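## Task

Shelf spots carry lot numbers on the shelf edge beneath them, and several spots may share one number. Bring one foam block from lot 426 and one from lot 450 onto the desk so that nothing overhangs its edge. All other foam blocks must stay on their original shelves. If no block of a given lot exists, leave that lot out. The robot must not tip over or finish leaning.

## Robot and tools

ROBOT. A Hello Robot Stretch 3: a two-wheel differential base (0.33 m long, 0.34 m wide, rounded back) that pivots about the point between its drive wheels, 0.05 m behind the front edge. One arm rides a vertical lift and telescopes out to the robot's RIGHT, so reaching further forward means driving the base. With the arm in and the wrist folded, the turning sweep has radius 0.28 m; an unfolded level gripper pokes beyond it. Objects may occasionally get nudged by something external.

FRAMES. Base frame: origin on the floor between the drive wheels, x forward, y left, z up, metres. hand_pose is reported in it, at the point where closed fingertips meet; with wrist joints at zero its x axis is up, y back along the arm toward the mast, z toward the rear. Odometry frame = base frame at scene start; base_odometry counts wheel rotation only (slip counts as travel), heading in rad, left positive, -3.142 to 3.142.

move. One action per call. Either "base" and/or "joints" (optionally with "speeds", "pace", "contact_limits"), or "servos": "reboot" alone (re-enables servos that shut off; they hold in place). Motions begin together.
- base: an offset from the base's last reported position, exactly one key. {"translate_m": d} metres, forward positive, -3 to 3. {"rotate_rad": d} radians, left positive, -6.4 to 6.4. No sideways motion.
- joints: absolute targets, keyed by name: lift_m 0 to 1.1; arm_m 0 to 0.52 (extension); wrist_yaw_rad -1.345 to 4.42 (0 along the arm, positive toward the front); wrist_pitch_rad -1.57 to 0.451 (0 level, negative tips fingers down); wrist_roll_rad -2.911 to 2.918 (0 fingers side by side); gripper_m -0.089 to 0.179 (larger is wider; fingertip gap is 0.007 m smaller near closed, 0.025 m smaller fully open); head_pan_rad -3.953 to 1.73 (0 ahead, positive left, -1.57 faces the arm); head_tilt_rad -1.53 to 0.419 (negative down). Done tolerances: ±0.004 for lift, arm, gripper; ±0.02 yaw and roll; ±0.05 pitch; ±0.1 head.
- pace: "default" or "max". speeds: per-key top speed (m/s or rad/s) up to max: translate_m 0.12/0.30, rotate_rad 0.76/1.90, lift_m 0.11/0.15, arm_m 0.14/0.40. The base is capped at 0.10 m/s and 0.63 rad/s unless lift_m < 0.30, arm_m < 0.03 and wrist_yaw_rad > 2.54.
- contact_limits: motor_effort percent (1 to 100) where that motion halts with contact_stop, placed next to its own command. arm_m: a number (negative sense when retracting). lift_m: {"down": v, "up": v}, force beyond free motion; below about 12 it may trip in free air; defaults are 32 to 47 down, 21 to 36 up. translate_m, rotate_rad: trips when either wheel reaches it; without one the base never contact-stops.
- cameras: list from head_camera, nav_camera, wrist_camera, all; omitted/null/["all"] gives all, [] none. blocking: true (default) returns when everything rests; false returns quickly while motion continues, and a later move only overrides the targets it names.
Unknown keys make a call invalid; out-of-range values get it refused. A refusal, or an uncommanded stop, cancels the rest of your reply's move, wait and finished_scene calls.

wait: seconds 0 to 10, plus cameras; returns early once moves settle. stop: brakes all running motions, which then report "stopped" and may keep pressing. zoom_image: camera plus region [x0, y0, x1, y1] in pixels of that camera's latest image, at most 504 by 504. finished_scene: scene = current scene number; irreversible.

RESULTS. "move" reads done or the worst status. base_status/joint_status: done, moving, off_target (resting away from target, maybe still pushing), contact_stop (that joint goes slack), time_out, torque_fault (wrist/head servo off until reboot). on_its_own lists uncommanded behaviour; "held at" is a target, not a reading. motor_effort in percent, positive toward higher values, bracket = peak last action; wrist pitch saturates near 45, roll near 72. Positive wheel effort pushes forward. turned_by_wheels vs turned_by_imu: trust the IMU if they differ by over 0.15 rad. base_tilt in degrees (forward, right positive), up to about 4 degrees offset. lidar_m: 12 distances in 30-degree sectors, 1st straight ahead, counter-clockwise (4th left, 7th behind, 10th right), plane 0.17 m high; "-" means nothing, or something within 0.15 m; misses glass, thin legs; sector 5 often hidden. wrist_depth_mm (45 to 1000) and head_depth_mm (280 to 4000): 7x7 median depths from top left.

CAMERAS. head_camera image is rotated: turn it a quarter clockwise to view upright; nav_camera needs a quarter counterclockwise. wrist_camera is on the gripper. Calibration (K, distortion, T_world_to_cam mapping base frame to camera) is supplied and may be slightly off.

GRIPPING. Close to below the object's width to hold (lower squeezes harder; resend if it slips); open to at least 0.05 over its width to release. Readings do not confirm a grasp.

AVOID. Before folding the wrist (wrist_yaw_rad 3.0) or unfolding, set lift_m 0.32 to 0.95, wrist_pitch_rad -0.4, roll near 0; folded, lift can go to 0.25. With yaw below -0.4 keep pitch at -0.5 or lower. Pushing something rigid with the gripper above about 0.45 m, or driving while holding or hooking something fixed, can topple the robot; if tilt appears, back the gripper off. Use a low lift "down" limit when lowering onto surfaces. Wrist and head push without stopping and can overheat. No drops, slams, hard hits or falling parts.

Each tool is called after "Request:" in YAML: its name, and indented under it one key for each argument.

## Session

Request:
move:
  joints: {"head_pan_rad": -1.3, "head_tilt_rad": -0.35}
  cameras: ["head_camera","nav_camera"]
  pace: "max"

Request:
move:
  joints: {"head_pan_rad": 0.6, "head_tilt_rad": -0.35}
  cameras: ["head_camera","nav_camera"]
  pace: "max"

Request:
move:
  joints: {"head_pan_rad": -3.1, "head_tilt_rad": -0.35}
  cameras: ["head_camera","nav_camera"]
  pace: "max"

Scene clock: 0.97 s.
move: done
base_odometry: x=+0.000 y=+0.000 heading=+0.000
turned_by_wheels: +0.000
turned_by_imu: +0.000
base_tilt: forward=-0.3 right=-1.3
lidar_m: 0.84 0.77 0.78 0.96 1.17 1.16 1.58 1.48 1.13 1.38 3.10 1.31
head_depth_mm: 1875 1899 1946 1909 1220 1711 1484 / 2141 2191 2245 2029 1285 1819 1486 / 2504 2613 2665 1998 2208 1891 1464 / 2878 3035 3208 3132 2599 1886 1460 / 2802 2988 3146 3297 2601 1868 1454 / 2686 2843 2980 3126 2579 1852 1450 / 2576 2706 2861 2981 2531 1835 1442
base_status: not commanded
joint_positions: lift_m=+0.306 arm_m=+0.001 wrist_yaw_rad=+2.853 wrist_pitch_rad=-0.337 wrist_roll_rad=+0.000 gripper_m=+0.037 head_pan_rad=-1.335 head_tilt_rad=-0.353
joint_status: all done
measured_speeds: all 0
motor_effort: left_wheel=+0.1(0.5) right_wheel=+0.8(1.0) lift_m=+26.9(27.3) arm_m=-7.8(8.3) wrist_yaw_rad=-1.5(2.2) wrist_pitch_rad=+2.0(2.1) wrist_roll_rad=-0.2(0.3) gripper_m=+0.8(1.0) head_pan_rad=+3.6(5.8) head_tilt_rad=-2.4(6.7)
hand_pose: x=+0.0453 y=+0.0786 z=+0.3376 quat_wxyz=(+0.218, +0.707, +0.017, +0.673) (m; base frame)
wrist_depth_mm: 134 - - - - - - / 136 - - - - - - / 144 - - - - - - / 156 186 872 864 814 - - / 169 180 723 677 670 685 661 / 570 194 126 562 129 572 573 / 504 205 315 500 479 490 495
pictures: head_camera (sideways), nav_camera (sideways)
camera_calibration:
head_camera: T_world_to_cam=[[-0.113982, 0.276745, -0.954159, 1.25792], [0.978746, 0.19609, -0.060045, 0.0718431], [0.170484, -0.940723, -0.293214, 0.336168], [0, 0, 0, 1]] pos_world=[0.0157533, -0.0459705, 1.30314]
nav_camera: T_world_to_cam=[[0.0914276, -0.307953, 0.946998, -1.19], [-0.968686, -0.247953, 0.01289, 0.0392666], [0.230841, -0.918523, -0.32098, 0.369578], [0, 0, 0, 1]] pos_world=[0.061522, -0.0172622, 1.24505]

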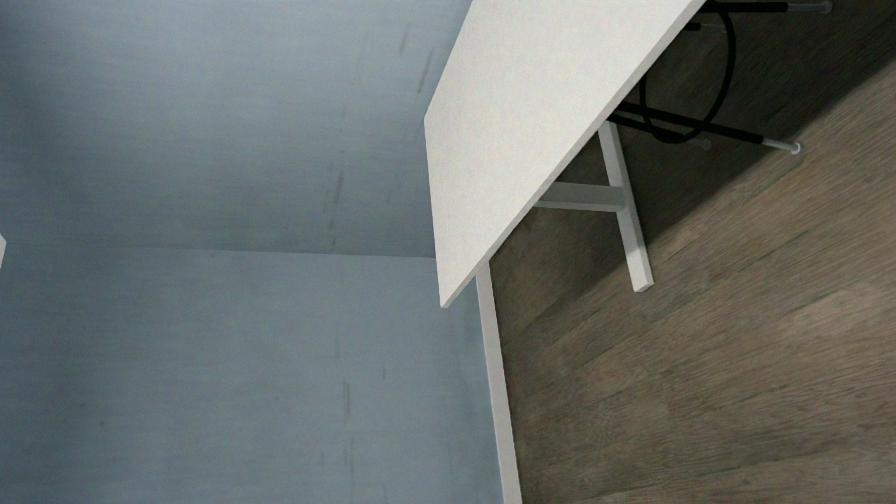

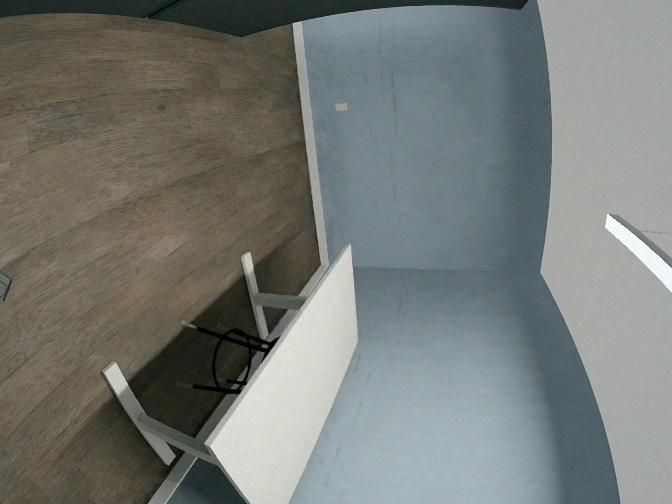

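Scene clock: 3.10 s.
move: done
base_odometry: x=+0.000 y=+0.000 heading=+0.000
turned_by_wheels: +0.000
turned_by_imu: +0.000
base_tilt: forward=-0.4 right=-1.3
lidar_m: 0.84 0.77 0.78 0.96 1.18 1.16 1.57 1.48 1.13 1.38 3.09 1.31
head_depth_mm: 658 691 732 781 833 904 977 / 652 692 735 782 836 898 965 / 643 677 720 767 819 880 960 / 639 672 713 761 811 871 939 / 631 666 709 750 803 863 932 / 626 661 701 746 794 853 917 / 621 657 695 739 785 844 907
base_status: not commanded
joint_positions: lift_m=+0.306 arm_m=+0.001 wrist_yaw_rad=+2.853 wrist_pitch_rad=-0.337 wrist_roll_rad=+0.000 gripper_m=+0.037 head_pan_rad=+0.608 head_tilt_rad=-0.353
joint_status: all done
measured_speeds: translate_m=+0.000 rotate_rad=+0.000 lift_m=+0.000 arm_m=+0.000 wrist_yaw_rad=+0.000 wrist_pitch_rad=+0.000 wrist_roll_rad=+0.000 head_pan_rad=-0.024 head_tilt_rad=+0.000
motor_effort: left_wheel=-0.1(0.5) right_wheel=+0.4(1.2) lift_m=+26.4(27.1) arm_m=-12.6(12.8) wrist_yaw_rad=-0.7(2.2) wrist_pitch_rad=+2.1(2.2) wrist_roll_rad=+0.1(0.3) gripper_m=+0.5(0.9) head_pan_rad=-3.4(5.0) head_tilt_rad=+2.0(4.6)
hand_pose: x=+0.0453 y=+0.0786 z=+0.3376 quat_wxyz=(+0.218, +0.707, +0.017, +0.673) (m; base frame)
wrist_depth_mm: 133 - - - - - - / 136 - - - - - - / 145 - - - - - - / 156 186 871 865 815 - - / 170 180 726 676 668 699 656 / 574 193 126 564 129 572 576 / 501 205 313 494 482 492 492
pictures: head_camera (sideways), nav_camera (sideways)
camera_calibration:
head_camera: T_world_to_cam=[[-0.216271, -0.206906, -0.954158, 1.25857], [-0.538933, 0.840206, -0.0600402, 0.0810531], [0.814112, 0.501242, -0.293221, 0.332177], [0, 0, 0, 1]] pos_world=[0.0454452, 0.0258029, 1.30314]
nav_camera: T_world_to_cam=[[0.253531, 0.19724, 0.947005, -1.191], [0.583543, -0.81198, 0.0128916, 0.0298543], [0.771492, 0.549349, -0.32096, 0.366253], [0, 0, 0, 1]] pos_world=[0.00197287, 0.0579525, 1.24505]

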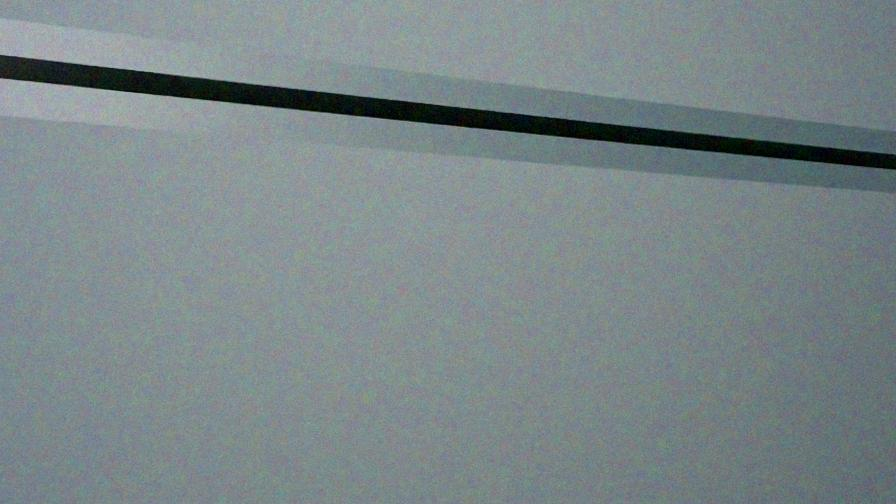

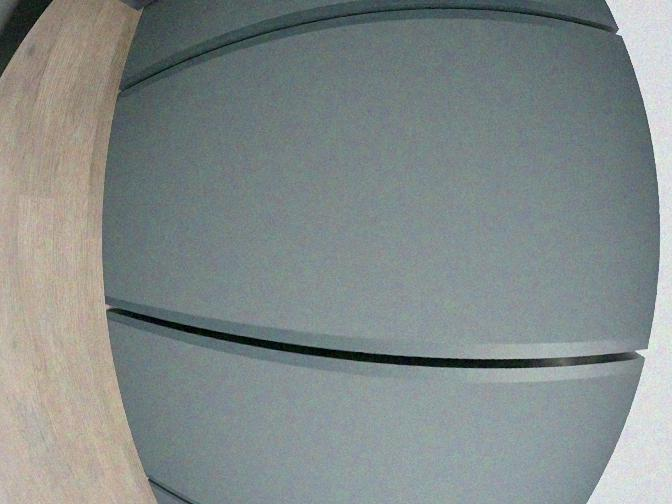

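Scene clock: 5.97 s.
move: done
base_odometry: x=+0.000 y=+0.000 heading=+0.000
turned_by_wheels: +0.000
turned_by_imu: +0.000
base_tilt: forward=-0.4 right=-1.3
lidar_m: 0.84 0.77 0.78 0.96 1.17 1.16 1.57 1.48 1.13 1.38 3.08 1.31
head_depth_mm: 1475 1554 1707 1761 1613 1795 1448 / 1369 1420 1555 1666 1724 1796 1489 / 1774 1864 1978 2100 2221 1786 1471 / 1615 1736 1852 1949 2100 1883 1468 / 1494 1580 1662 1766 1898 1862 1477 / 1396 1461 1537 1641 1739 1791 1451 / 1306 1362 1435 1512 1593 1682 1460
base_status: not commanded
joint_positions: lift_m=+0.306 arm_m=+0.001 wrist_yaw_rad=+2.853 wrist_pitch_rad=-0.337 wrist_roll_rad=+0.000 gripper_m=+0.037 head_pan_rad=-3.108 head_tilt_rad=-0.350
joint_status: all done
measured_speeds: translate_m=+0.000 rotate_rad=+0.000 lift_m=+0.000 arm_m=+0.000 wrist_yaw_rad=+0.000 wrist_pitch_rad=+0.000 wrist_roll_rad=+0.000 head_pan_rad=+0.024 head_tilt_rad=+0.000
motor_effort: left_wheel=+0.0(0.8) right_wheel=+0.3(1.5) lift_m=+26.1(27.1) arm_m=-12.3(13.0) wrist_yaw_rad=-0.3(2.2) wrist_pitch_rad=+2.1(2.1) wrist_roll_rad=+0.0(0.3) gripper_m=+0.0(1.2) head_pan_rad=+3.7(4.9) head_tilt_rad=+5.2(7.2)
hand_pose: x=+0.0453 y=+0.0786 z=+0.3376 quat_wxyz=(+0.218, +0.707, +0.017, +0.673) (m; base frame)
wrist_depth_mm: 133 - - - - - - / 136 - - - - - - / 144 - - - - - - / 155 186 866 869 825 - - / 170 180 734 665 660 687 658 / 566 193 126 561 129 573 575 / 510 205 312 499 484 498 491
pictures: head_camera (sideways), nav_camera (sideways)
camera_calibration:
head_camera: T_world_to_cam=[[0.291388, 0.0560291, -0.954963, 1.25658], [-0.00448753, -0.998192, -0.0599347, 0.0777314], [-0.956595, 0.0217497, -0.29061, 0.339627], [0, 0, 0, 1]] pos_world=[-0.040918, -0.000201055, 1.30335]
nav_camera: T_world_to_cam=[[-0.317426, -0.0276596, 0.94788, -1.18868], [-0.0484462, 0.998742, 0.0129201, 0.0336225], [-0.947045, -0.04182, -0.318367, 0.37339], [0, 0, 0, 1]] pos_world=[-0.0220711, -0.0508434, 1.24516]

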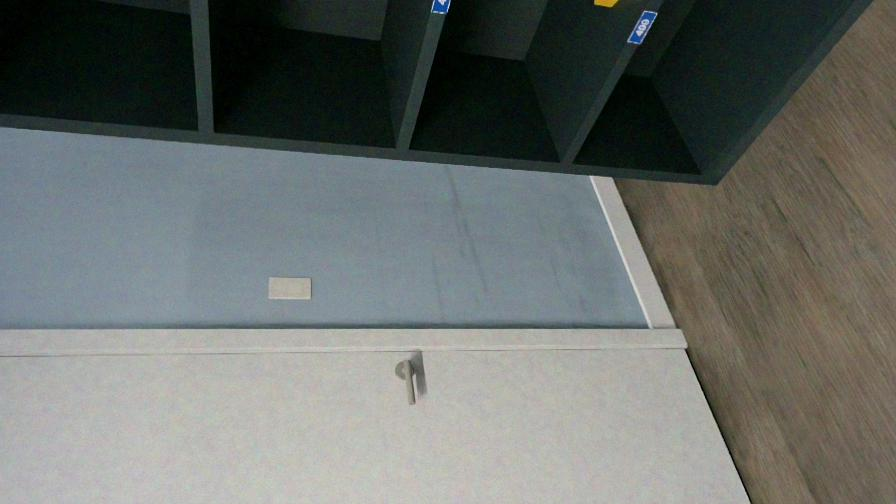

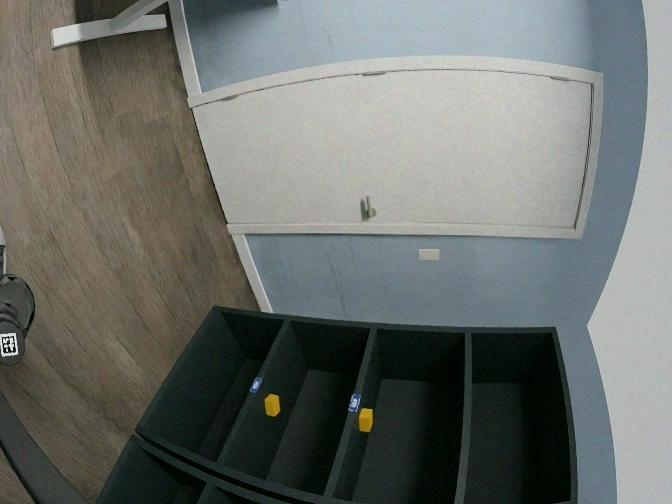

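Request:
move:
  joints: {"head_pan_rad": -3.75, "head_tilt_rad": -0.35}
  cameras: ["head_camera","nav_camera"]
  pace: "max"

Request:
zoom_image:
  camera: "head_camera"
  region: [340, 0, 640, 300]

Request:
zoom_image:
  camera: "head_camera"
  region: [340, 260, 600, 504]

Scene clock: 14.97 s.
move: done
base_odometry: x=+0.000 y=+0.000 heading=+0.000
turned_by_wheels: +0.000
turned_by_imu: +0.000
base_tilt: forward=-0.3 right=-1.3
lidar_m: 0.84 0.77 0.78 0.96 1.17 1.17 1.57 1.48 1.13 1.38 3.09 1.31
head_depth_mm: 1324 1368 1454 1409 1597 1604 - / 1329 1380 1496 1544 1585 1651 1401 / 1010 1055 1119 1195 1318 1488 1411 / 1427 1472 1588 1669 1489 1703 1417 / 1466 1519 1642 1724 1551 1768 1464 / 1513 1578 1674 1792 1629 1763 1467 / 1549 1594 1699 1776 1717 1745 1444
base_status: not commanded
joint_positions: lift_m=+0.306 arm_m=+0.001 wrist_yaw_rad=+2.853 wrist_pitch_rad=-0.337 wrist_roll_rad=+0.000 gripper_m=+0.037 head_pan_rad=-3.764 head_tilt_rad=-0.350
joint_status: all done
measured_speeds: all 0
motor_effort: left_wheel=+0.2(0.6) right_wheel=+0.1(1.2) lift_m=+26.2(27.0) arm_m=-11.9(12.7) wrist_yaw_rad=-0.1(1.3) wrist_pitch_rad=+2.1(2.1) wrist_roll_rad=+0.2(0.2) gripper_m=+0.6(0.9) head_pan_rad=-0.8(5.6) head_tilt_rad=+4.8(6.9)
hand_pose: x=+0.0453 y=+0.0786 z=+0.3376 quat_wxyz=(+0.218, +0.707, +0.017, +0.673) (m; base frame)
wrist_depth_mm: 134 - - - - - - / 136 - - - - - - / 144 - - - - - - / 156 186 884 864 821 - - / 169 180 711 664 665 683 658 / 567 193 126 565 128 569 579 / 506 205 315 498 484 494 492
pictures: head_camera (sideways), nav_camera (sideways)
camera_calibration:
head_camera: T_world_to_cam=[[0.264838, -0.13294, -0.955085, 1.25689], [-0.611957, -0.788618, -0.0599217, 0.0813211], [-0.745232, 0.60034, -0.290209, 0.337825], [0, 0, 0, 1]] pos_world=[-0.031348, 0.0284117, 1.30335]
nav_camera: T_world_to_cam=[[-0.268195, 0.171339, 0.948006, -1.18914], [0.57036, 0.821294, 0.0129199, 0.0298402], [-0.776377, 0.544169, -0.317992, 0.371851], [0, 0, 0, 1]] pos_world=[-0.0472431, -0.0231124, 1.24517]

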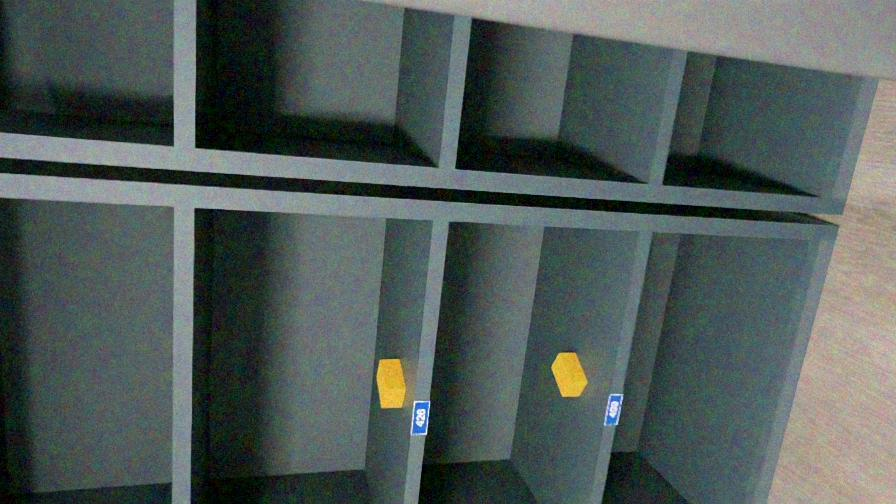

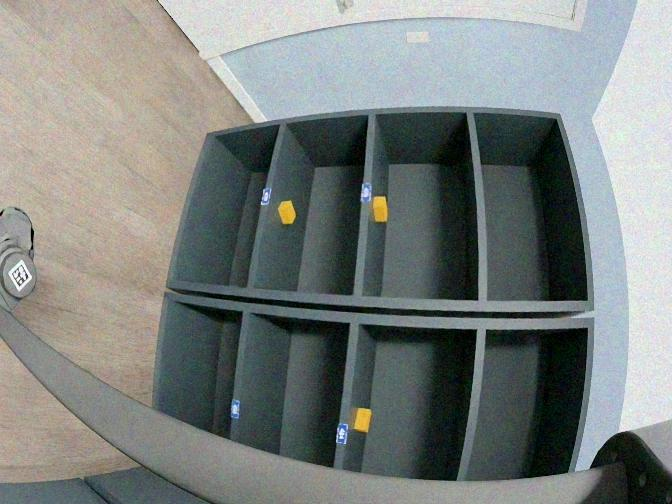

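Scaled by 1.680 from the camera's 896x504 image, which has a finer 1280x720 frame.

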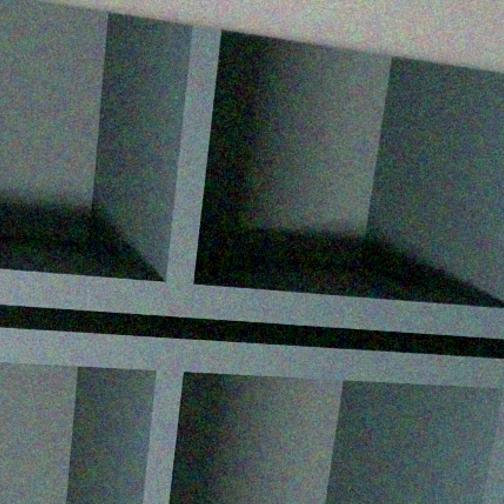

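Scaled by 1.938 from the camera's 896x504 image, which has a finer 1280x720 frame.

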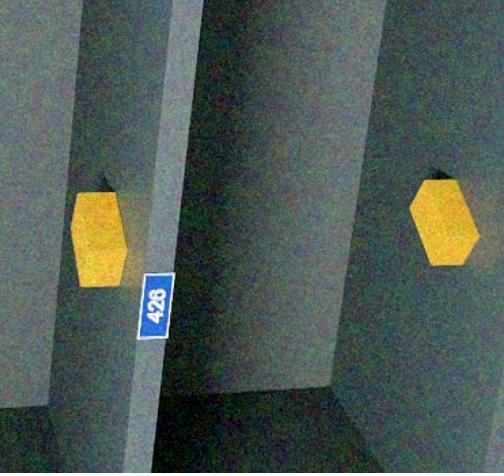

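Request:
zoom_image:
  camera: "nav_camera"
  region: [325, 400, 385, 460]

Request:
zoom_image:
  camera: "nav_camera"
  region: [215, 385, 265, 435]

Request:
zoom_image:
  camera: "head_camera"
  region: [350, 340, 450, 440]

Request:
zoom_image:
  camera: "head_camera"
  region: [590, 385, 640, 435]

Scaled by 8.400 from the camera's 672x504 image, which has a finer 792x594 frame.

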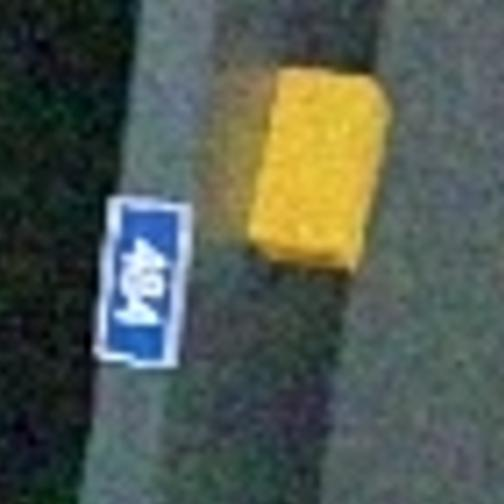

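Scaled by 10.080 from the camera's 672x504 image, which has a finer 792x594 frame.

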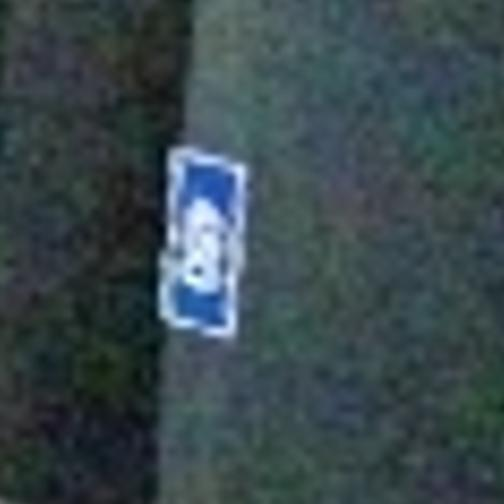

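Scaled by 5.040 from the camera's 896x504 image, which has a finer 1280x720 frame.

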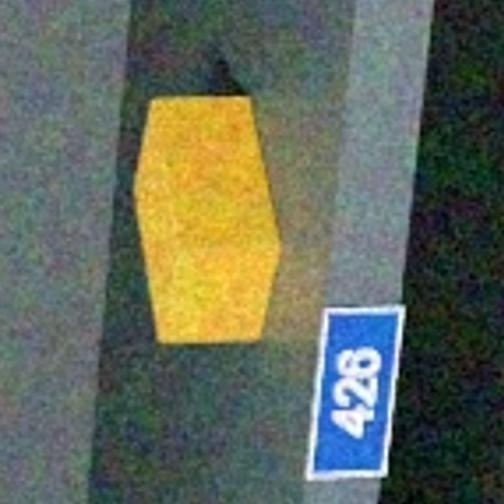

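Scaled by 10.080 from the camera's 896x504 image, which has a finer 1280x720 frame.

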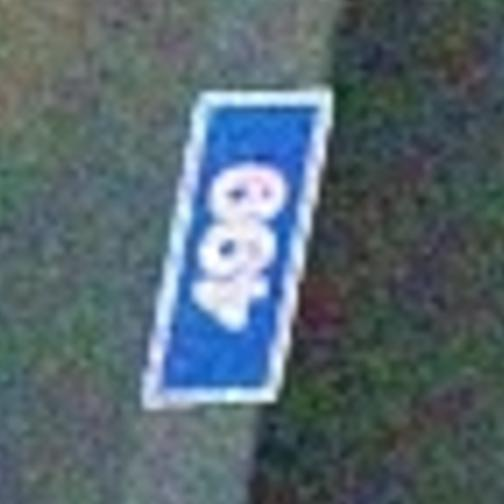

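Request:
move:
  base: {"rotate_rad": 0.052}
  joints: {"lift_m": 0.28}
  pace: "max"
  cameras: []

Request:
move:
  base: {"translate_m": -0.841}
  joints: {"head_pan_rad": -3.0}
  pace: "max"
  cameras: []

Request:
move:
  base: {"rotate_rad": -2.513}
  joints: {"head_pan_rad": -1.57, "lift_m": 0.7, "head_tilt_rad": -0.4}
  pace: "max"
  cameras: ["head_camera","nav_camera"]

Scene clock: 72.17 s.
move: done
base_odometry: x=+0.000 y=+0.000 heading=+0.052
turned_by_wheels: +0.052
turned_by_imu: +0.051
base_tilt: forward=-0.2 right=-1.2
lidar_m: 0.83 0.77 0.78 1.00 1.16 1.17 1.57 1.48 1.13 1.67 3.10 1.22
head_depth_mm: 1316 1369 1449 1402 1589 1618 - / 987 1048 1229 1282 1503 1668 1399 / 1409 1449 1547 1207 1327 1342 1412 / 1454 1508 1619 1699 1572 1774 1458 / 1503 1562 1682 1787 1547 1757 1463 / 1570 1639 1728 1860 1736 1767 1453 / 1507 1528 1603 1629 1651 1688 1449
base_status: done
joint_positions: lift_m=+0.280 arm_m=+0.001 wrist_yaw_rad=+2.853 wrist_pitch_rad=-0.338 wrist_roll_rad=+0.000 gripper_m=+0.037 head_pan_rad=-3.750 head_tilt_rad=-0.350
joint_status: all done
measured_speeds: all 0
motor_effort: left_wheel=-7.4(11.9) right_wheel=+7.2(11.9) lift_m=+25.2(27.0) arm_m=-12.2(12.3) wrist_yaw_rad=-1.0(1.4) wrist_pitch_rad=+2.2(2.3) wrist_roll_rad=+0.1(0.3) gripper_m=+0.2(1.1) head_pan_rad=+3.1(3.9) head_tilt_rad=+4.5(5.0)
hand_pose: x=+0.0452 y=+0.0785 z=+0.3110 quat_wxyz=(+0.218, +0.707, +0.018, +0.673) (m; base frame)
wrist_depth_mm: 134 - - - - - - / 137 - - - - - - / 145 - - - - - - / 156 186 821 807 809 758 - / 170 181 680 627 625 649 634 / 539 193 126 531 129 539 542 / 474 206 286 455 453 463 459
pictures: none
No camera images: "cameras" was empty.

Scene clock: 76.30 s.
move: done
base_odometry: x=-0.840 y=-0.043 heading=+0.052
turned_by_wheels: +0.000
turned_by_imu: +0.000
base_tilt: forward=-0.3 right=-1.2
lidar_m: 1.55 1.45 1.47 0.81 1.12 0.77 0.88 0.82 0.83 1.02 1.01 2.30
head_depth_mm: 949 1027 1101 1196 1297 1428 1468 / 897 956 1023 1098 1198 1303 1403 / 847 896 955 1023 1103 1196 1294 / 795 843 899 957 1023 1108 1204 / 735 776 821 873 931 997 1070 / 704 741 780 829 876 937 1004 / 671 704 739 782 830 879 939
base_status: done
joint_positions: lift_m=+0.280 arm_m=+0.001 wrist_yaw_rad=+2.853 wrist_pitch_rad=-0.338 wrist_roll_rad=+0.000 gripper_m=+0.037 head_pan_rad=-3.000 head_tilt_rad=-0.350
joint_status: all done
measured_speeds: all 0
motor_effort: left_wheel=-6.8(16.5) right_wheel=-2.9(12.5) lift_m=+24.4(29.4) arm_m=-11.5(12.3) wrist_yaw_rad=+0.2(1.8) wrist_pitch_rad=+2.2(2.3) wrist_roll_rad=+0.2(0.3) gripper_m=+0.5(1.2) head_pan_rad=-3.2(5.2) head_tilt_rad=+3.3(5.3)
hand_pose: x=+0.0452 y=+0.0785 z=+0.3110 quat_wxyz=(+0.218, +0.707, +0.018, +0.673) (m; base frame)
wrist_depth_mm: 133 - - - - - - / 137 - - - - - - / 144 163 963 - - - - / 156 168 811 818 809 794 796 / 167 181 686 630 627 640 641 / 533 193 126 529 129 544 533 / 475 206 286 457 453 462 459
pictures: none
No camera images: "cameras" was empty.

Scene clock: 80.90 s.
move: done
base_odometry: x=-0.840 y=-0.043 heading=-2.461
turned_by_wheels: -2.513
turned_by_imu: -2.472
base_tilt: forward=-0.3 right=-1.2
lidar_m: 0.81 0.85 1.01 2.22 2.00 1.49 1.45 1.52 0.81 1.12 0.77 0.84
head_depth_mm: 642 988 1057 961 1202 1078 930 / 657 995 1063 946 1222 1069 928 / 674 994 1069 866 1225 1058 920 / 693 997 1063 921 1230 1052 916 / 709 999 1066 906 1229 1046 911 / 623 997 1069 896 1227 1042 905 / 641 984 1040 888 1087 1000 1024
base_status: done
joint_positions: lift_m=+0.700 arm_m=+0.001 wrist_yaw_rad=+2.853 wrist_pitch_rad=-0.339 wrist_roll_rad=+0.000 gripper_m=+0.037 head_pan_rad=-1.570 head_tilt_rad=-0.400
joint_status: all done
measured_speeds: all 0
motor_effort: left_wheel=+5.5(13.5) right_wheel=-7.8(14.9) lift_m=+25.1(33.2) arm_m=-12.0(12.9) wrist_yaw_rad=-1.2(2.0) wrist_pitch_rad=+2.3(2.4) wrist_roll_rad=+0.0(0.4) gripper_m=+0.5(1.1) head_pan_rad=-3.1(6.0) head_tilt_rad=-3.0(7.2)
hand_pose: x=+0.0452 y=+0.0785 z=+0.7309 quat_wxyz=(+0.218, +0.707, +0.018, +0.673) (m; base frame)
wrist_depth_mm: 133 - - - - - - / 136 - - - - - - / 145 - - - - - - / 156 186 - - - - - / 172 180 - - - - - / - 193 126 - 129 - - / 944 206 914 934 914 925 895
pictures: head_camera (sideways), nav_camera (sideways)
camera_calibration:
head_camera: T_world_to_cam=[[-0.046595, 0.340525, -0.93908, 1.23782], [0.997511, -0.0339416, -0.061802, 0.0739732], [-0.052919, -0.939623, -0.338096, 0.395963], [0, 0, 0, 1]] pos_world=[0.00484124, -0.0469431, 1.30086]
nav_camera: T_world_to_cam=[[0.0173727, -0.365271, 0.930739, -1.16838], [-0.99979, -0.0164902, 0.01219, 0.0404423], [0.0108954, -0.930755, -0.365481, 0.428824], [0, 0, 0, 1]] pos_world=[0.0560594, -0.026977, 1.24369]

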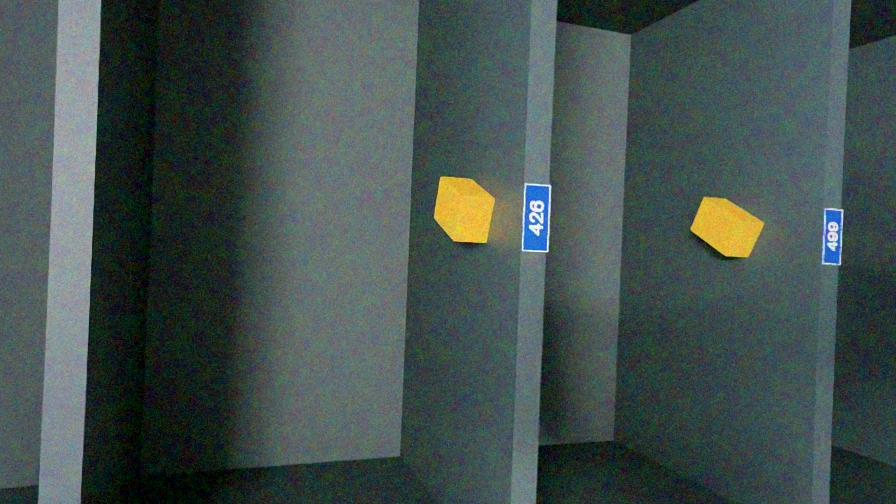

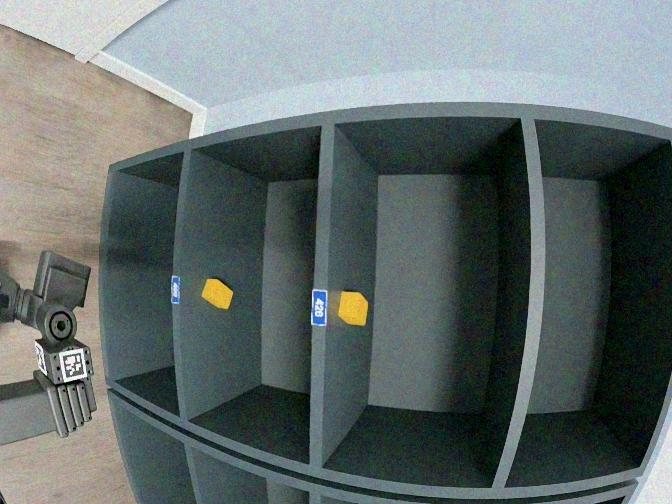

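Request:
zoom_image:
  camera: "head_camera"
  region: [425, 170, 505, 250]

Scaled by 6.300 from the camera's 896x504 image, which has a finer 1280x720 frame.

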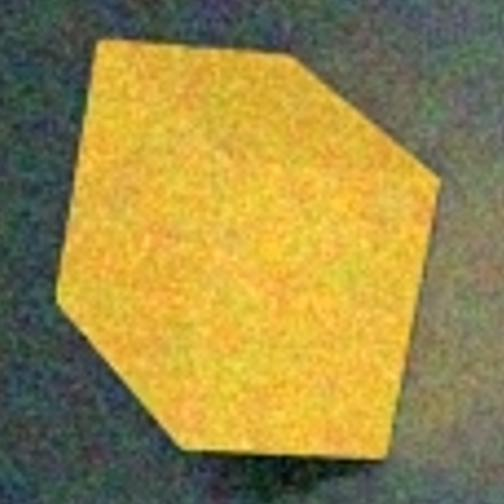

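Request:
move:
  base: {"translate_m": 0.01}
  joints: {"lift_m": 0.945, "wrist_yaw_rad": -0.37, "wrist_pitch_rad": -0.15, "gripper_m": 0.179}
  pace: "max"
  cameras: []

Request:
move:
  joints: {"arm_m": 0.28}
  pace: "max"
  cameras: ["wrist_camera"]

Scene clock: 109.17 s.
move: done
base_odometry: x=-0.848 y=-0.050 heading=-2.461
turned_by_wheels: +0.000
turned_by_imu: +0.000
base_tilt: forward=-0.5 right=-1.2
lidar_m: 0.81 0.84 1.01 1.51 2.01 1.50 1.46 1.53 0.81 1.12 0.77 0.83
head_depth_mm: 644 993 1057 961 1220 1074 - / 658 991 1059 947 1224 1155 - / 676 993 1061 868 1232 1148 - / 693 996 1063 921 1233 958 885 / 708 1000 1071 907 1231 1049 909 / 623 997 1070 897 1222 1041 905 / 643 981 1018 888 1061 997 999
base_status: done
joint_positions: lift_m=+0.945 arm_m=+0.001 wrist_yaw_rad=-0.367 wrist_pitch_rad=-0.172 wrist_roll_rad=+0.000 gripper_m=+0.179 head_pan_rad=-1.570 head_tilt_rad=-0.400
joint_status: all done
measured_speeds: all 0
motor_effort: left_wheel=+5.3(11.5) right_wheel=+3.9(7.7) lift_m=+26.2(33.7) arm_m=-8.8(10.2) wrist_yaw_rad=-3.7(8.9) wrist_pitch_rad=+3.6(7.9) wrist_roll_rad=+0.1(0.3) gripper_m=+0.5(83.9) head_pan_rad=-3.2(3.9) head_tilt_rad=-2.2(3.3)
hand_pose: x=-0.1106 y=-0.3773 z=+1.0162 quat_wxyz=(+0.682, -0.069, -0.703, -0.189) (m; base frame)
wrist_depth_mm: - - - - - - - / - - - - - - - / - - 495 - - - - / - - 428 - - - - / - 142 - - - - - / - 126 - - - - - / - - 700 - - - 105
pictures: none
No camera images: "cameras" was empty.

Scene clock: 111.13 s.
move: done
base_odometry: x=-0.848 y=-0.050 heading=-2.461
turned_by_wheels: +0.000
turned_by_imu: +0.000
base_tilt: forward=-0.4 right=-1.0
lidar_m: 0.81 0.84 1.01 1.51 2.01 1.50 1.46 1.52 0.82 1.12 0.77 0.83
head_depth_mm: 646 993 1057 960 306 1000 1111 / 660 994 1060 427 411 1066 926 / 675 995 1062 419 377 1018 921 / 693 992 1066 918 415 1045 915 / 709 1000 1065 909 1229 1050 911 / 625 1000 1067 898 1227 1040 908 / 643 983 1019 884 1063 996 1001
base_status: not commanded
joint_positions: lift_m=+0.945 arm_m=+0.280 wrist_yaw_rad=-0.368 wrist_pitch_rad=-0.172 wrist_roll_rad=+0.000 gripper_m=+0.179 head_pan_rad=-1.570 head_tilt_rad=-0.400
joint_status: all done
measured_speeds: all 0
motor_effort: left_wheel=+5.1(5.3) right_wheel=+3.8(4.9) lift_m=+27.8(27.8) arm_m=+12.4(14.2) wrist_yaw_rad=-2.7(4.0) wrist_pitch_rad=+3.7(3.7) wrist_roll_rad=-0.1(0.3) gripper_m=+0.4(1.2) head_pan_rad=-2.9(3.5) head_tilt_rad=-1.7(2.6)
hand_pose: x=-0.1107 y=-0.6567 z=+1.0162 quat_wxyz=(+0.682, -0.069, -0.703, -0.189) (m; base frame)
wrist_depth_mm: - - - - 622 - - / - - - - - - - / - - - - - - - / - - - - - - - / - 142 - - - - - / - 140 174 - - - - / 158 168 177 - - - 105
pictures: wrist_camera
camera_calibration:
wrist_camera: T_world_to_cam=[[-0.947387, 0.319713, -0.0155385, 0.127464], [0.130282, 0.340808, -0.931062, 1.217], [-0.292377, -0.884101, -0.36453, -0.0763924], [0, 0, 0, 1]] pos_world=[-0.0601312, -0.523054, 1.10724]

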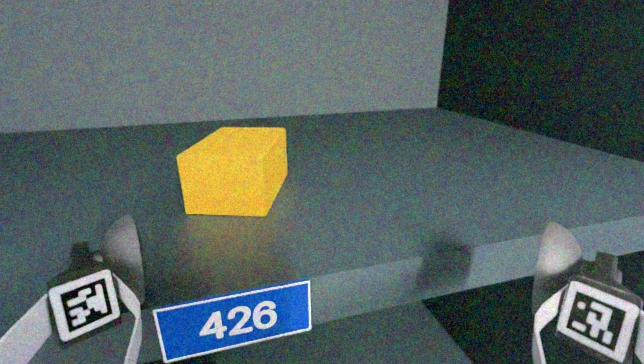

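Request:
move:
  base: {"translate_m": 0.031}
  joints: {"wrist_yaw_rad": -0.39}
  cameras: []

Request:
move:
  joints: {"arm_m": 0.37}
  cameras: ["wrist_camera"]

Scene clock: 134.10 s.
move: done
base_odometry: x=-0.872 y=-0.069 heading=-2.461
turned_by_wheels: +0.000
turned_by_imu: +0.000
base_tilt: forward=-0.2 right=-1.3
lidar_m: 0.77 0.81 1.00 1.51 2.06 1.54 1.49 1.54 0.83 1.12 0.75 0.80
head_depth_mm: 647 988 1058 956 306 995 1186 / 660 991 1061 427 409 1066 925 / 676 997 1060 418 376 1024 920 / 694 994 1064 916 414 1049 914 / 708 998 1069 909 1232 1047 908 / 625 1000 1068 897 1226 1036 911 / 642 912 932 842 971 966 918
base_status: done
joint_positions: lift_m=+0.945 arm_m=+0.280 wrist_yaw_rad=-0.387 wrist_pitch_rad=-0.172 wrist_roll_rad=+0.000 gripper_m=+0.179 head_pan_rad=-1.570 head_tilt_rad=-0.400
joint_status: all done
measured_speeds: all 0
motor_effort: left_wheel=+6.0(9.5) right_wheel=+6.1(9.6) lift_m=+29.3(30.0) arm_m=+9.0(10.7) wrist_yaw_rad=-2.8(4.9) wrist_pitch_rad=+3.6(3.7) wrist_roll_rad=+0.0(0.3) gripper_m=+0.7(1.1) head_pan_rad=-1.5(2.5) head_tilt_rad=-0.2(1.4)
hand_pose: x=-0.1153 y=-0.6549 z=+1.0162 quat_wxyz=(+0.680, -0.076, -0.703, -0.195) (m; base frame)
wrist_depth_mm: - - - - 645 - - / - - - - 661 - - / - - - - - - - / - - - - - - - / - 143 - - - - - / - 140 176 195 - - - / 158 168 183 - - - 105
pictures: none
No camera images: "cameras" was empty.

Scene clock: 136.00 s.
move: done
base_odometry: x=-0.872 y=-0.069 heading=-2.461
turned_by_wheels: +0.000
turned_by_imu: +0.000
base_tilt: forward=-0.3 right=-1.1
lidar_m: 0.77 0.81 1.00 1.51 2.06 1.53 1.49 1.55 0.83 1.12 0.76 0.80
head_depth_mm: 646 992 1059 958 292 1032 1196 / 660 995 1062 438 703 1065 926 / 678 998 1064 479 1230 1025 918 / 695 994 1067 786 1235 1052 913 / 711 1000 1066 906 1227 1040 911 / 625 1000 1068 895 1228 1040 906 / 643 912 936 843 972 963 914
base_status: not commanded
joint_positions: lift_m=+0.945 arm_m=+0.370 wrist_yaw_rad=-0.387 wrist_pitch_rad=-0.172 wrist_roll_rad=+0.000 gripper_m=+0.179 head_pan_rad=-1.570 head_tilt_rad=-0.400
joint_status: all done
measured_speeds: all 0
motor_effort: left_wheel=+6.0(6.3) right_wheel=+6.8(7.2) lift_m=+28.7(29.9) arm_m=+13.3(14.1) wrist_yaw_rad=-2.5(4.1) wrist_pitch_rad=+3.5(3.6) wrist_roll_rad=+0.1(0.4) gripper_m=+0.8(1.0) head_pan_rad=-1.2(2.1) head_tilt_rad=-0.1(1.1)
hand_pose: x=-0.1153 y=-0.7449 z=+1.0162 quat_wxyz=(+0.680, -0.076, -0.703, -0.195) (m; base frame)
wrist_depth_mm: - - - - - 562 - / - - - - - 591 - / - - - - - - - / - - 192 178 - - - / - 142 173 172 - - - / - 140 171 170 170 163 - / 137 142 147 146 145 146 107
pictures: wrist_camera
camera_calibration:
wrist_camera: T_world_to_cam=[[-0.940893, 0.338344, -0.0156199, 0.166103], [0.13706, 0.338164, -0.931053, 1.24644], [-0.309734, -0.878162, -0.364549, -0.153237], [0, 0, 0, 1]] pos_world=[-0.0620147, -0.612269, 1.10724]

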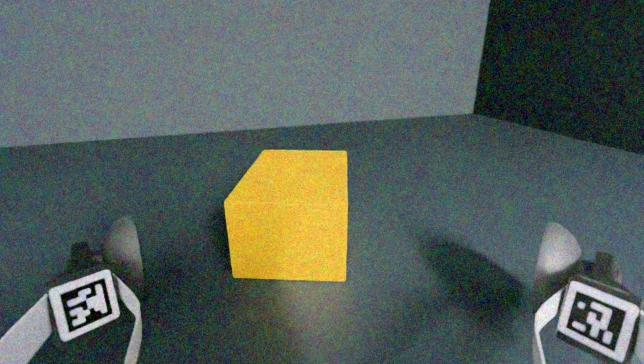

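Request:
move:
  joints: {"arm_m": 0.45}
  cameras: ["wrist_camera"]

Request:
move:
  joints: {"gripper_m": 0.02}
  cameras: ["wrist_camera"]

Request:
move:
  joints: {"lift_m": 1.0}
  cameras: ["wrist_camera"]

Scene clock: 146.23 s.
move: done
base_odometry: x=-0.872 y=-0.069 heading=-2.461
turned_by_wheels: +0.000
turned_by_imu: +0.000
base_tilt: forward=-0.4 right=-1.3
lidar_m: 0.77 0.81 1.00 1.50 2.05 1.54 1.49 1.55 0.83 1.12 0.76 0.80
head_depth_mm: 646 993 1054 955 302 - 932 / 660 990 1061 437 699 1060 922 / 677 991 1059 542 1232 1027 919 / 696 996 1061 573 1237 1054 916 / 707 996 1062 908 1230 1043 911 / 626 994 1071 895 1228 1037 908 / 643 914 930 839 972 965 915
base_status: not commanded
joint_positions: lift_m=+0.945 arm_m=+0.450 wrist_yaw_rad=-0.387 wrist_pitch_rad=-0.172 wrist_roll_rad=+0.000 gripper_m=+0.179 head_pan_rad=-1.570 head_tilt_rad=-0.400
joint_status: all done
measured_speeds: all 0
motor_effort: left_wheel=+6.2(6.4) right_wheel=+6.8(7.2) lift_m=+26.8(28.1) arm_m=+12.6(14.1) wrist_yaw_rad=-2.6(4.3) wrist_pitch_rad=+3.5(3.6) wrist_roll_rad=-0.1(0.3) gripper_m=+0.8(1.1) head_pan_rad=+0.2(1.2) head_tilt_rad=+1.2(1.7)
hand_pose: x=-0.1153 y=-0.8249 z=+1.0162 quat_wxyz=(+0.680, -0.076, -0.703, -0.195) (m; base frame)
wrist_depth_mm: 335 - - - - 496 - / - - - - - 523 - / - - - - - - - / - - - 176 - - - / - 142 - 137 137 - - / - 140 164 108 108 163 - / 137 142 137 99 96 145 107
pictures: wrist_camera
camera_calibration:
wrist_camera: T_world_to_cam=[[-0.940893, 0.338344, -0.0156199, 0.193171], [0.13706, 0.338164, -0.931053, 1.2735], [-0.309734, -0.878162, -0.364549, -0.22349], [0, 0, 0, 1]] pos_world=[-0.0620147, -0.692269, 1.10724]

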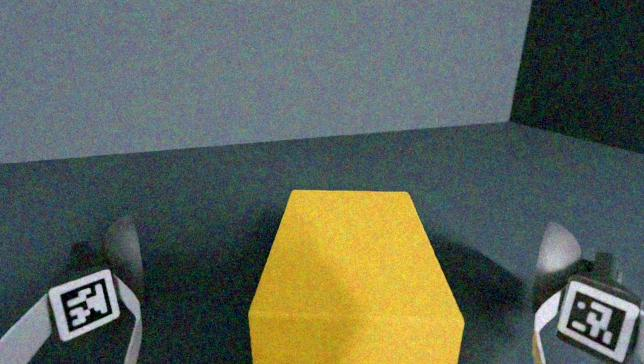

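Scene clock: 148.37 s.
move: done
base_odometry: x=-0.872 y=-0.069 heading=-2.461
turned_by_wheels: +0.000
turned_by_imu: +0.000
base_tilt: forward=-0.3 right=-1.1
lidar_m: 0.77 0.81 1.00 1.51 2.05 1.53 1.49 1.55 0.83 1.12 0.76 0.80
head_depth_mm: 645 991 1063 959 302 - 932 / 662 991 1058 437 700 1069 923 / 678 991 1068 541 1232 1025 923 / 696 996 1063 573 1232 1053 913 / 706 1000 1068 907 1227 1051 908 / 625 1003 1069 896 1228 1039 910 / 645 917 934 843 968 964 917
base_status: not commanded
joint_positions: lift_m=+0.945 arm_m=+0.450 wrist_yaw_rad=-0.388 wrist_pitch_rad=-0.172 wrist_roll_rad=+0.000 gripper_m=+0.021 head_pan_rad=-1.570 head_tilt_rad=-0.400
joint_status: all done
measured_speeds: all 0
motor_effort: left_wheel=+6.1(6.7) right_wheel=+6.6(7.3) lift_m=+26.0(27.4) arm_m=+12.4(13.5) wrist_yaw_rad=-2.0(4.5) wrist_pitch_rad=+3.6(3.6) wrist_roll_rad=+0.2(0.3) gripper_m=-26.7(100.0) head_pan_rad=+0.4(0.9) head_tilt_rad=+1.5(2.3)
hand_pose: x=-0.1154 y=-0.8249 z=+1.0162 quat_wxyz=(+0.680, -0.076, -0.703, -0.196) (m; base frame)
wrist_depth_mm: 336 - - - - 503 - / - - - - - 525 - / - - - - - - - / - - - 176 - - - / - - 148 138 145 - - / - 123 126 108 112 125 169 / 152 136 129 102 99 136 145
pictures: wrist_camera
camera_calibration:
wrist_camera: T_world_to_cam=[[-0.940748, 0.338748, -0.0155929, 0.193396], [0.137177, 0.338101, -0.931059, 1.27343], [-0.310122, -0.878031, -0.364536, -0.22335], [0, 0, 0, 1]] pos_world=[-0.0620143, -0.69217, 1.10724]

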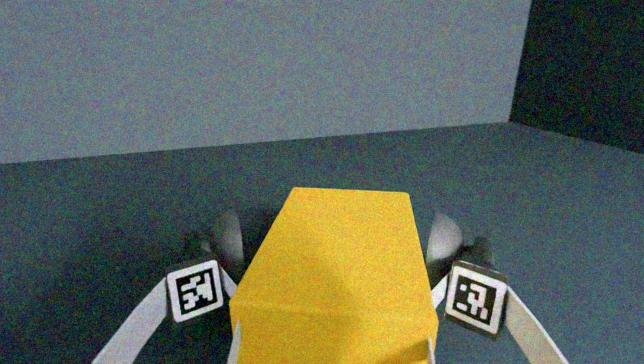

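Scene clock: 149.70 s.
move: done
base_odometry: x=-0.872 y=-0.069 heading=-2.461
turned_by_wheels: +0.000
turned_by_imu: +0.000
base_tilt: forward=-0.4 right=-1.1
lidar_m: 0.77 0.81 1.00 1.51 2.05 1.53 1.49 1.55 0.83 1.12 0.76 0.80
head_depth_mm: 647 991 1063 307 1243 1074 929 / 661 993 1039 362 1234 1070 927 / 677 996 1030 742 1234 1025 920 / 696 996 1055 737 1237 1053 916 / 707 1003 1069 909 1231 1042 911 / 625 998 1073 897 1225 1037 907 / 645 914 937 839 975 964 918
base_status: not commanded
joint_positions: lift_m=+1.000 arm_m=+0.450 wrist_yaw_rad=-0.388 wrist_pitch_rad=-0.172 wrist_roll_rad=+0.000 gripper_m=+0.024 head_pan_rad=-1.570 head_tilt_rad=-0.400
joint_status: all done
measured_speeds: all 0
motor_effort: left_wheel=+5.8(6.4) right_wheel=+6.7(6.9) lift_m=+30.1(33.2) arm_m=+12.7(13.1) wrist_yaw_rad=-2.6(4.0) wrist_pitch_rad=+3.5(3.6) wrist_roll_rad=+0.0(0.3) gripper_m=-11.4(27.0) head_pan_rad=+0.4(0.6) head_tilt_rad=+2.2(2.4)
hand_pose: x=-0.1154 y=-0.8249 z=+1.0712 quat_wxyz=(+0.680, -0.076, -0.703, -0.196) (m; base frame)
wrist_depth_mm: 335 - - - - 493 - / - - - - - 523 - / - - - - - 556 - / - - - 178 - - - / - - 148 138 146 - - / - - 126 113 113 - - / - - 103 102 96 - -
pictures: wrist_camera
camera_calibration:
wrist_camera: T_world_to_cam=[[-0.940748, 0.338748, -0.0155929, 0.194253], [0.137177, 0.338101, -0.931059, 1.32464], [-0.310122, -0.878031, -0.364536, -0.2033], [0, 0, 0, 1]] pos_world=[-0.0620143, -0.69217, 1.16224]

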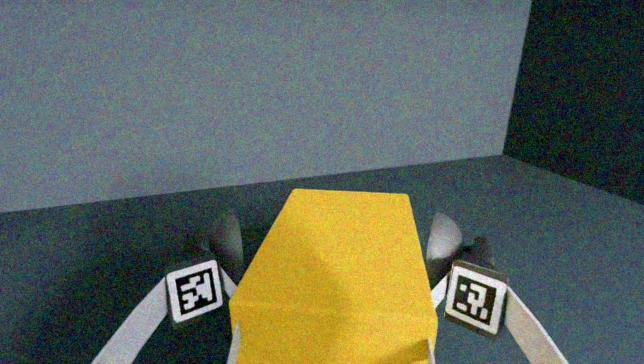

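Request:
move:
  joints: {"arm_m": 0.0}
  pace: "max"
  cameras: []

Request:
move:
  base: {"rotate_rad": 1.911}
  joints: {"wrist_yaw_rad": 0.0, "lift_m": 0.87}
  pace: "max"
  cameras: ["nav_camera"]

Request:
move:
  base: {"translate_m": 1.108}
  joints: {"head_tilt_rad": -0.6}
  pace: "max"
  cameras: ["nav_camera","head_camera","wrist_camera"]

Scene clock: 167.40 s.
move: done
base_odometry: x=-0.872 y=-0.069 heading=-2.461
turned_by_wheels: +0.000
turned_by_imu: +0.000
base_tilt: forward=-0.4 right=-1.3
lidar_m: 0.77 0.81 1.00 1.51 2.06 1.53 1.49 1.55 0.83 1.12 0.75 0.80
head_depth_mm: 644 992 1059 961 1211 - - / 661 991 1058 943 709 - - / 677 993 1061 936 1222 - - / 696 995 1069 919 1243 1096 914 / 714 1001 1064 909 1236 1047 913 / 624 999 1072 899 1221 1036 909 / 643 911 935 840 973 963 917
base_status: not commanded
joint_positions: lift_m=+1.000 arm_m=+0.001 wrist_yaw_rad=-0.388 wrist_pitch_rad=-0.172 wrist_roll_rad=+0.000 gripper_m=+0.024 head_pan_rad=-1.570 head_tilt_rad=-0.400
joint_status: all done
measured_speeds: all 0
motor_effort: left_wheel=+5.7(6.4) right_wheel=+6.4(7.2) lift_m=+24.0(29.9) arm_m=-10.8(13.7) wrist_yaw_rad=-2.1(3.8) wrist_pitch_rad=+3.6(3.7) wrist_roll_rad=+0.0(0.3) gripper_m=-11.1(11.9) head_pan_rad=+1.2(1.8) head_tilt_rad=+3.4(4.2)
hand_pose: x=-0.1154 y=-0.3754 z=+1.0712 quat_wxyz=(+0.680, -0.076, -0.703, -0.196) (m; base frame)
wrist_depth_mm: - - - - 863 - - / - - - - - - - / - - - - - - - / - - 451 178 - - - / - - 148 139 145 - - / - - 126 113 113 125 - / - - 103 102 97 121 -
pictures: none
No camera images: "cameras" was empty.

Scene clock: 171.37 s.
move: done
base_odometry: x=-0.872 y=-0.069 heading=-0.551
turned_by_wheels: +1.911
turned_by_imu: +1.880
base_tilt: forward=-0.4 right=-1.1
lidar_m: 2.58 1.64 1.49 1.50 0.90 1.12 0.76 0.84 0.77 0.78 0.98 1.00
head_depth_mm: 616 651 689 730 781 837 902 / 637 673 714 760 817 876 947 / 658 698 740 791 849 900 416 / 681 723 771 827 890 933 397 / 707 755 801 867 930 1003 1097 / 727 782 837 911 989 1080 1199 / 782 841 900 977 1058 1160 1277
base_status: done
joint_positions: lift_m=+0.870 arm_m=+0.001 wrist_yaw_rad=-0.002 wrist_pitch_rad=-0.172 wrist_roll_rad=+0.000 gripper_m=+0.024 head_pan_rad=-1.570 head_tilt_rad=-0.400
joint_status: all done
measured_speeds: all 0
motor_effort: left_wheel=-8.4(13.0) right_wheel=+8.7(12.2) lift_m=+29.0(30.2) arm_m=-12.5(12.5) wrist_yaw_rad=+1.7(8.6) wrist_pitch_rad=+3.5(3.7) wrist_roll_rad=+0.1(0.3) gripper_m=-11.3(12.2) head_pan_rad=+2.3(2.6) head_tilt_rad=+4.5(4.9)
hand_pose: x=-0.0221 y=-0.3939 z=+0.9412 quat_wxyz=(+0.705, +0.060, -0.704, -0.062) (m; base frame)
wrist_depth_mm: - - 575 - - - - / - - - - - - - / - - 637 - - - - / - - - 179 - - - / - - 148 138 145 - - / - - 126 113 113 - - / - - 103 102 96 - -
pictures: nav_camera (sideways)
camera_calibration:
nav_camera: T_world_to_cam=[[0.0172271, -0.365277, 0.93074, -1.16837], [-0.999795, -0.0161586, 0.0121637, 0.0404825], [0.0105964, -0.930759, -0.36548, 0.428841], [0, 0, 0, 1]] pos_world=[0.0560577, -0.0269763, 1.24369]

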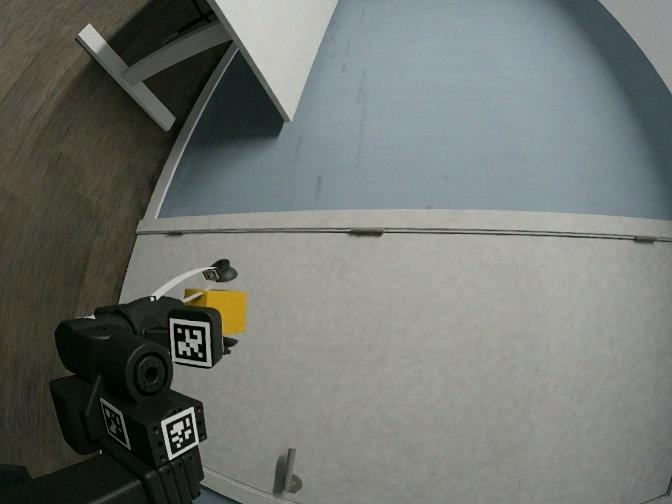

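Scene clock: 183.40 s.
move: done
base_odometry: x=+0.072 y=-0.649 heading=-0.551
turned_by_wheels: +0.000
turned_by_imu: +0.000
base_tilt: forward=-0.4 right=-1.2
lidar_m: 2.59 1.23 1.11 1.12 1.36 1.71 1.85 1.27 0.69 0.81 0.70 2.57
head_depth_mm: 927 1003 1105 1132 845 671 - / 959 1039 1145 1120 836 684 - / 993 1083 1193 1114 829 295 323 / 1028 1121 1248 1098 763 284 296 / 1058 1172 1298 1091 820 652 1198 / 1106 1214 1339 1077 811 666 1222 / 1147 1273 1392 1073 808 705 1210
base_status: done
joint_positions: lift_m=+0.870 arm_m=+0.001 wrist_yaw_rad=-0.002 wrist_pitch_rad=-0.172 wrist_roll_rad=+0.000 gripper_m=+0.024 head_pan_rad=-1.570 head_tilt_rad=-0.600
joint_status: all done
measured_speeds: all 0
motor_effort: left_wheel=+2.5(7.6) right_wheel=+9.2(13.6) lift_m=+25.9(29.8) arm_m=-9.6(12.8) wrist_yaw_rad=+1.7(3.1) wrist_pitch_rad=+3.4(3.7) wrist_roll_rad=+0.1(0.4) gripper_m=-11.5(12.1) head_pan_rad=+3.3(4.1) head_tilt_rad=-4.5(7.5)
hand_pose: x=-0.0221 y=-0.3939 z=+0.9412 quat_wxyz=(+0.705, +0.060, -0.704, -0.062) (m; base frame)
wrist_depth_mm: - - - - - - - / - - - - - - - / - - - - - - - / - - - 179 - - - / - - 148 139 146 - - / - - 126 113 113 - - / - - 103 102 96 - -
pictures: head_camera (sideways), nav_camera (sideways), wrist_camera
camera_calibration:
head_camera: T_world_to_cam=[[-0.0467445, 0.520086, -0.852834, 1.12534], [0.997499, -0.0210087, -0.0674855, 0.0813531], [-0.0530152, -0.853856, -0.517803, 0.629753], [0, 0, 0, 1]] pos_world=[0.00484051, -0.0458484, 1.29131]
nav_camera: T_world_to_cam=[[0.0175178, -0.542579, 0.839822, -1.04979], [-0.999788, -0.018574, 0.00885454, 0.044798], [0.0107945, -0.8398, -0.542789, 0.659577], [0, 0, 0, 1]] pos_world=[0.0560587, -0.0148501, 1.23925]
wrist_camera: T_world_to_cam=[[-0.999092, -0.0396602, -0.015587, -0.0163262], [0.0000413646, 0.364876, -0.931056, 1.05263], [0.0426132, -0.930211, -0.364543, 0.14383], [0, 0, 0, 1]] pos_world=[-0.022484, -0.250935, 1.03224]

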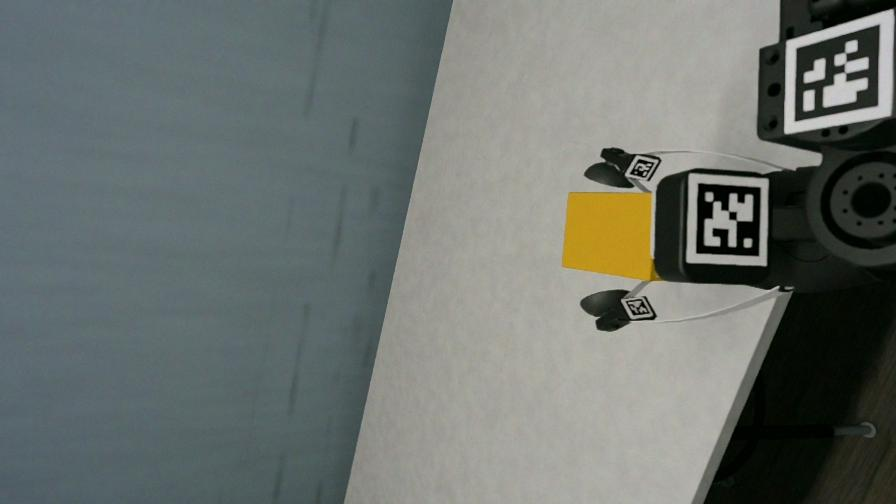

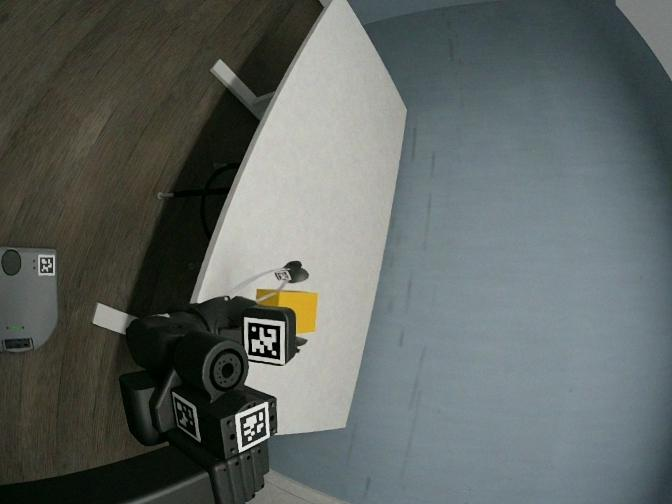

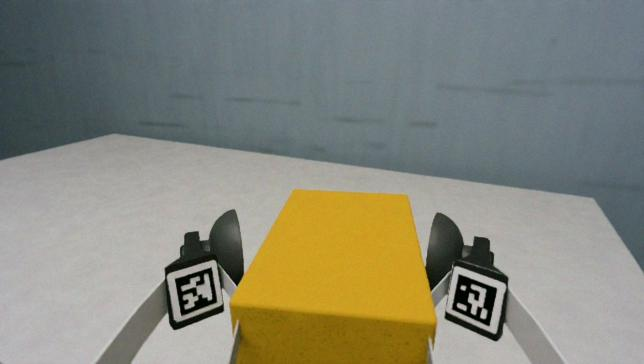

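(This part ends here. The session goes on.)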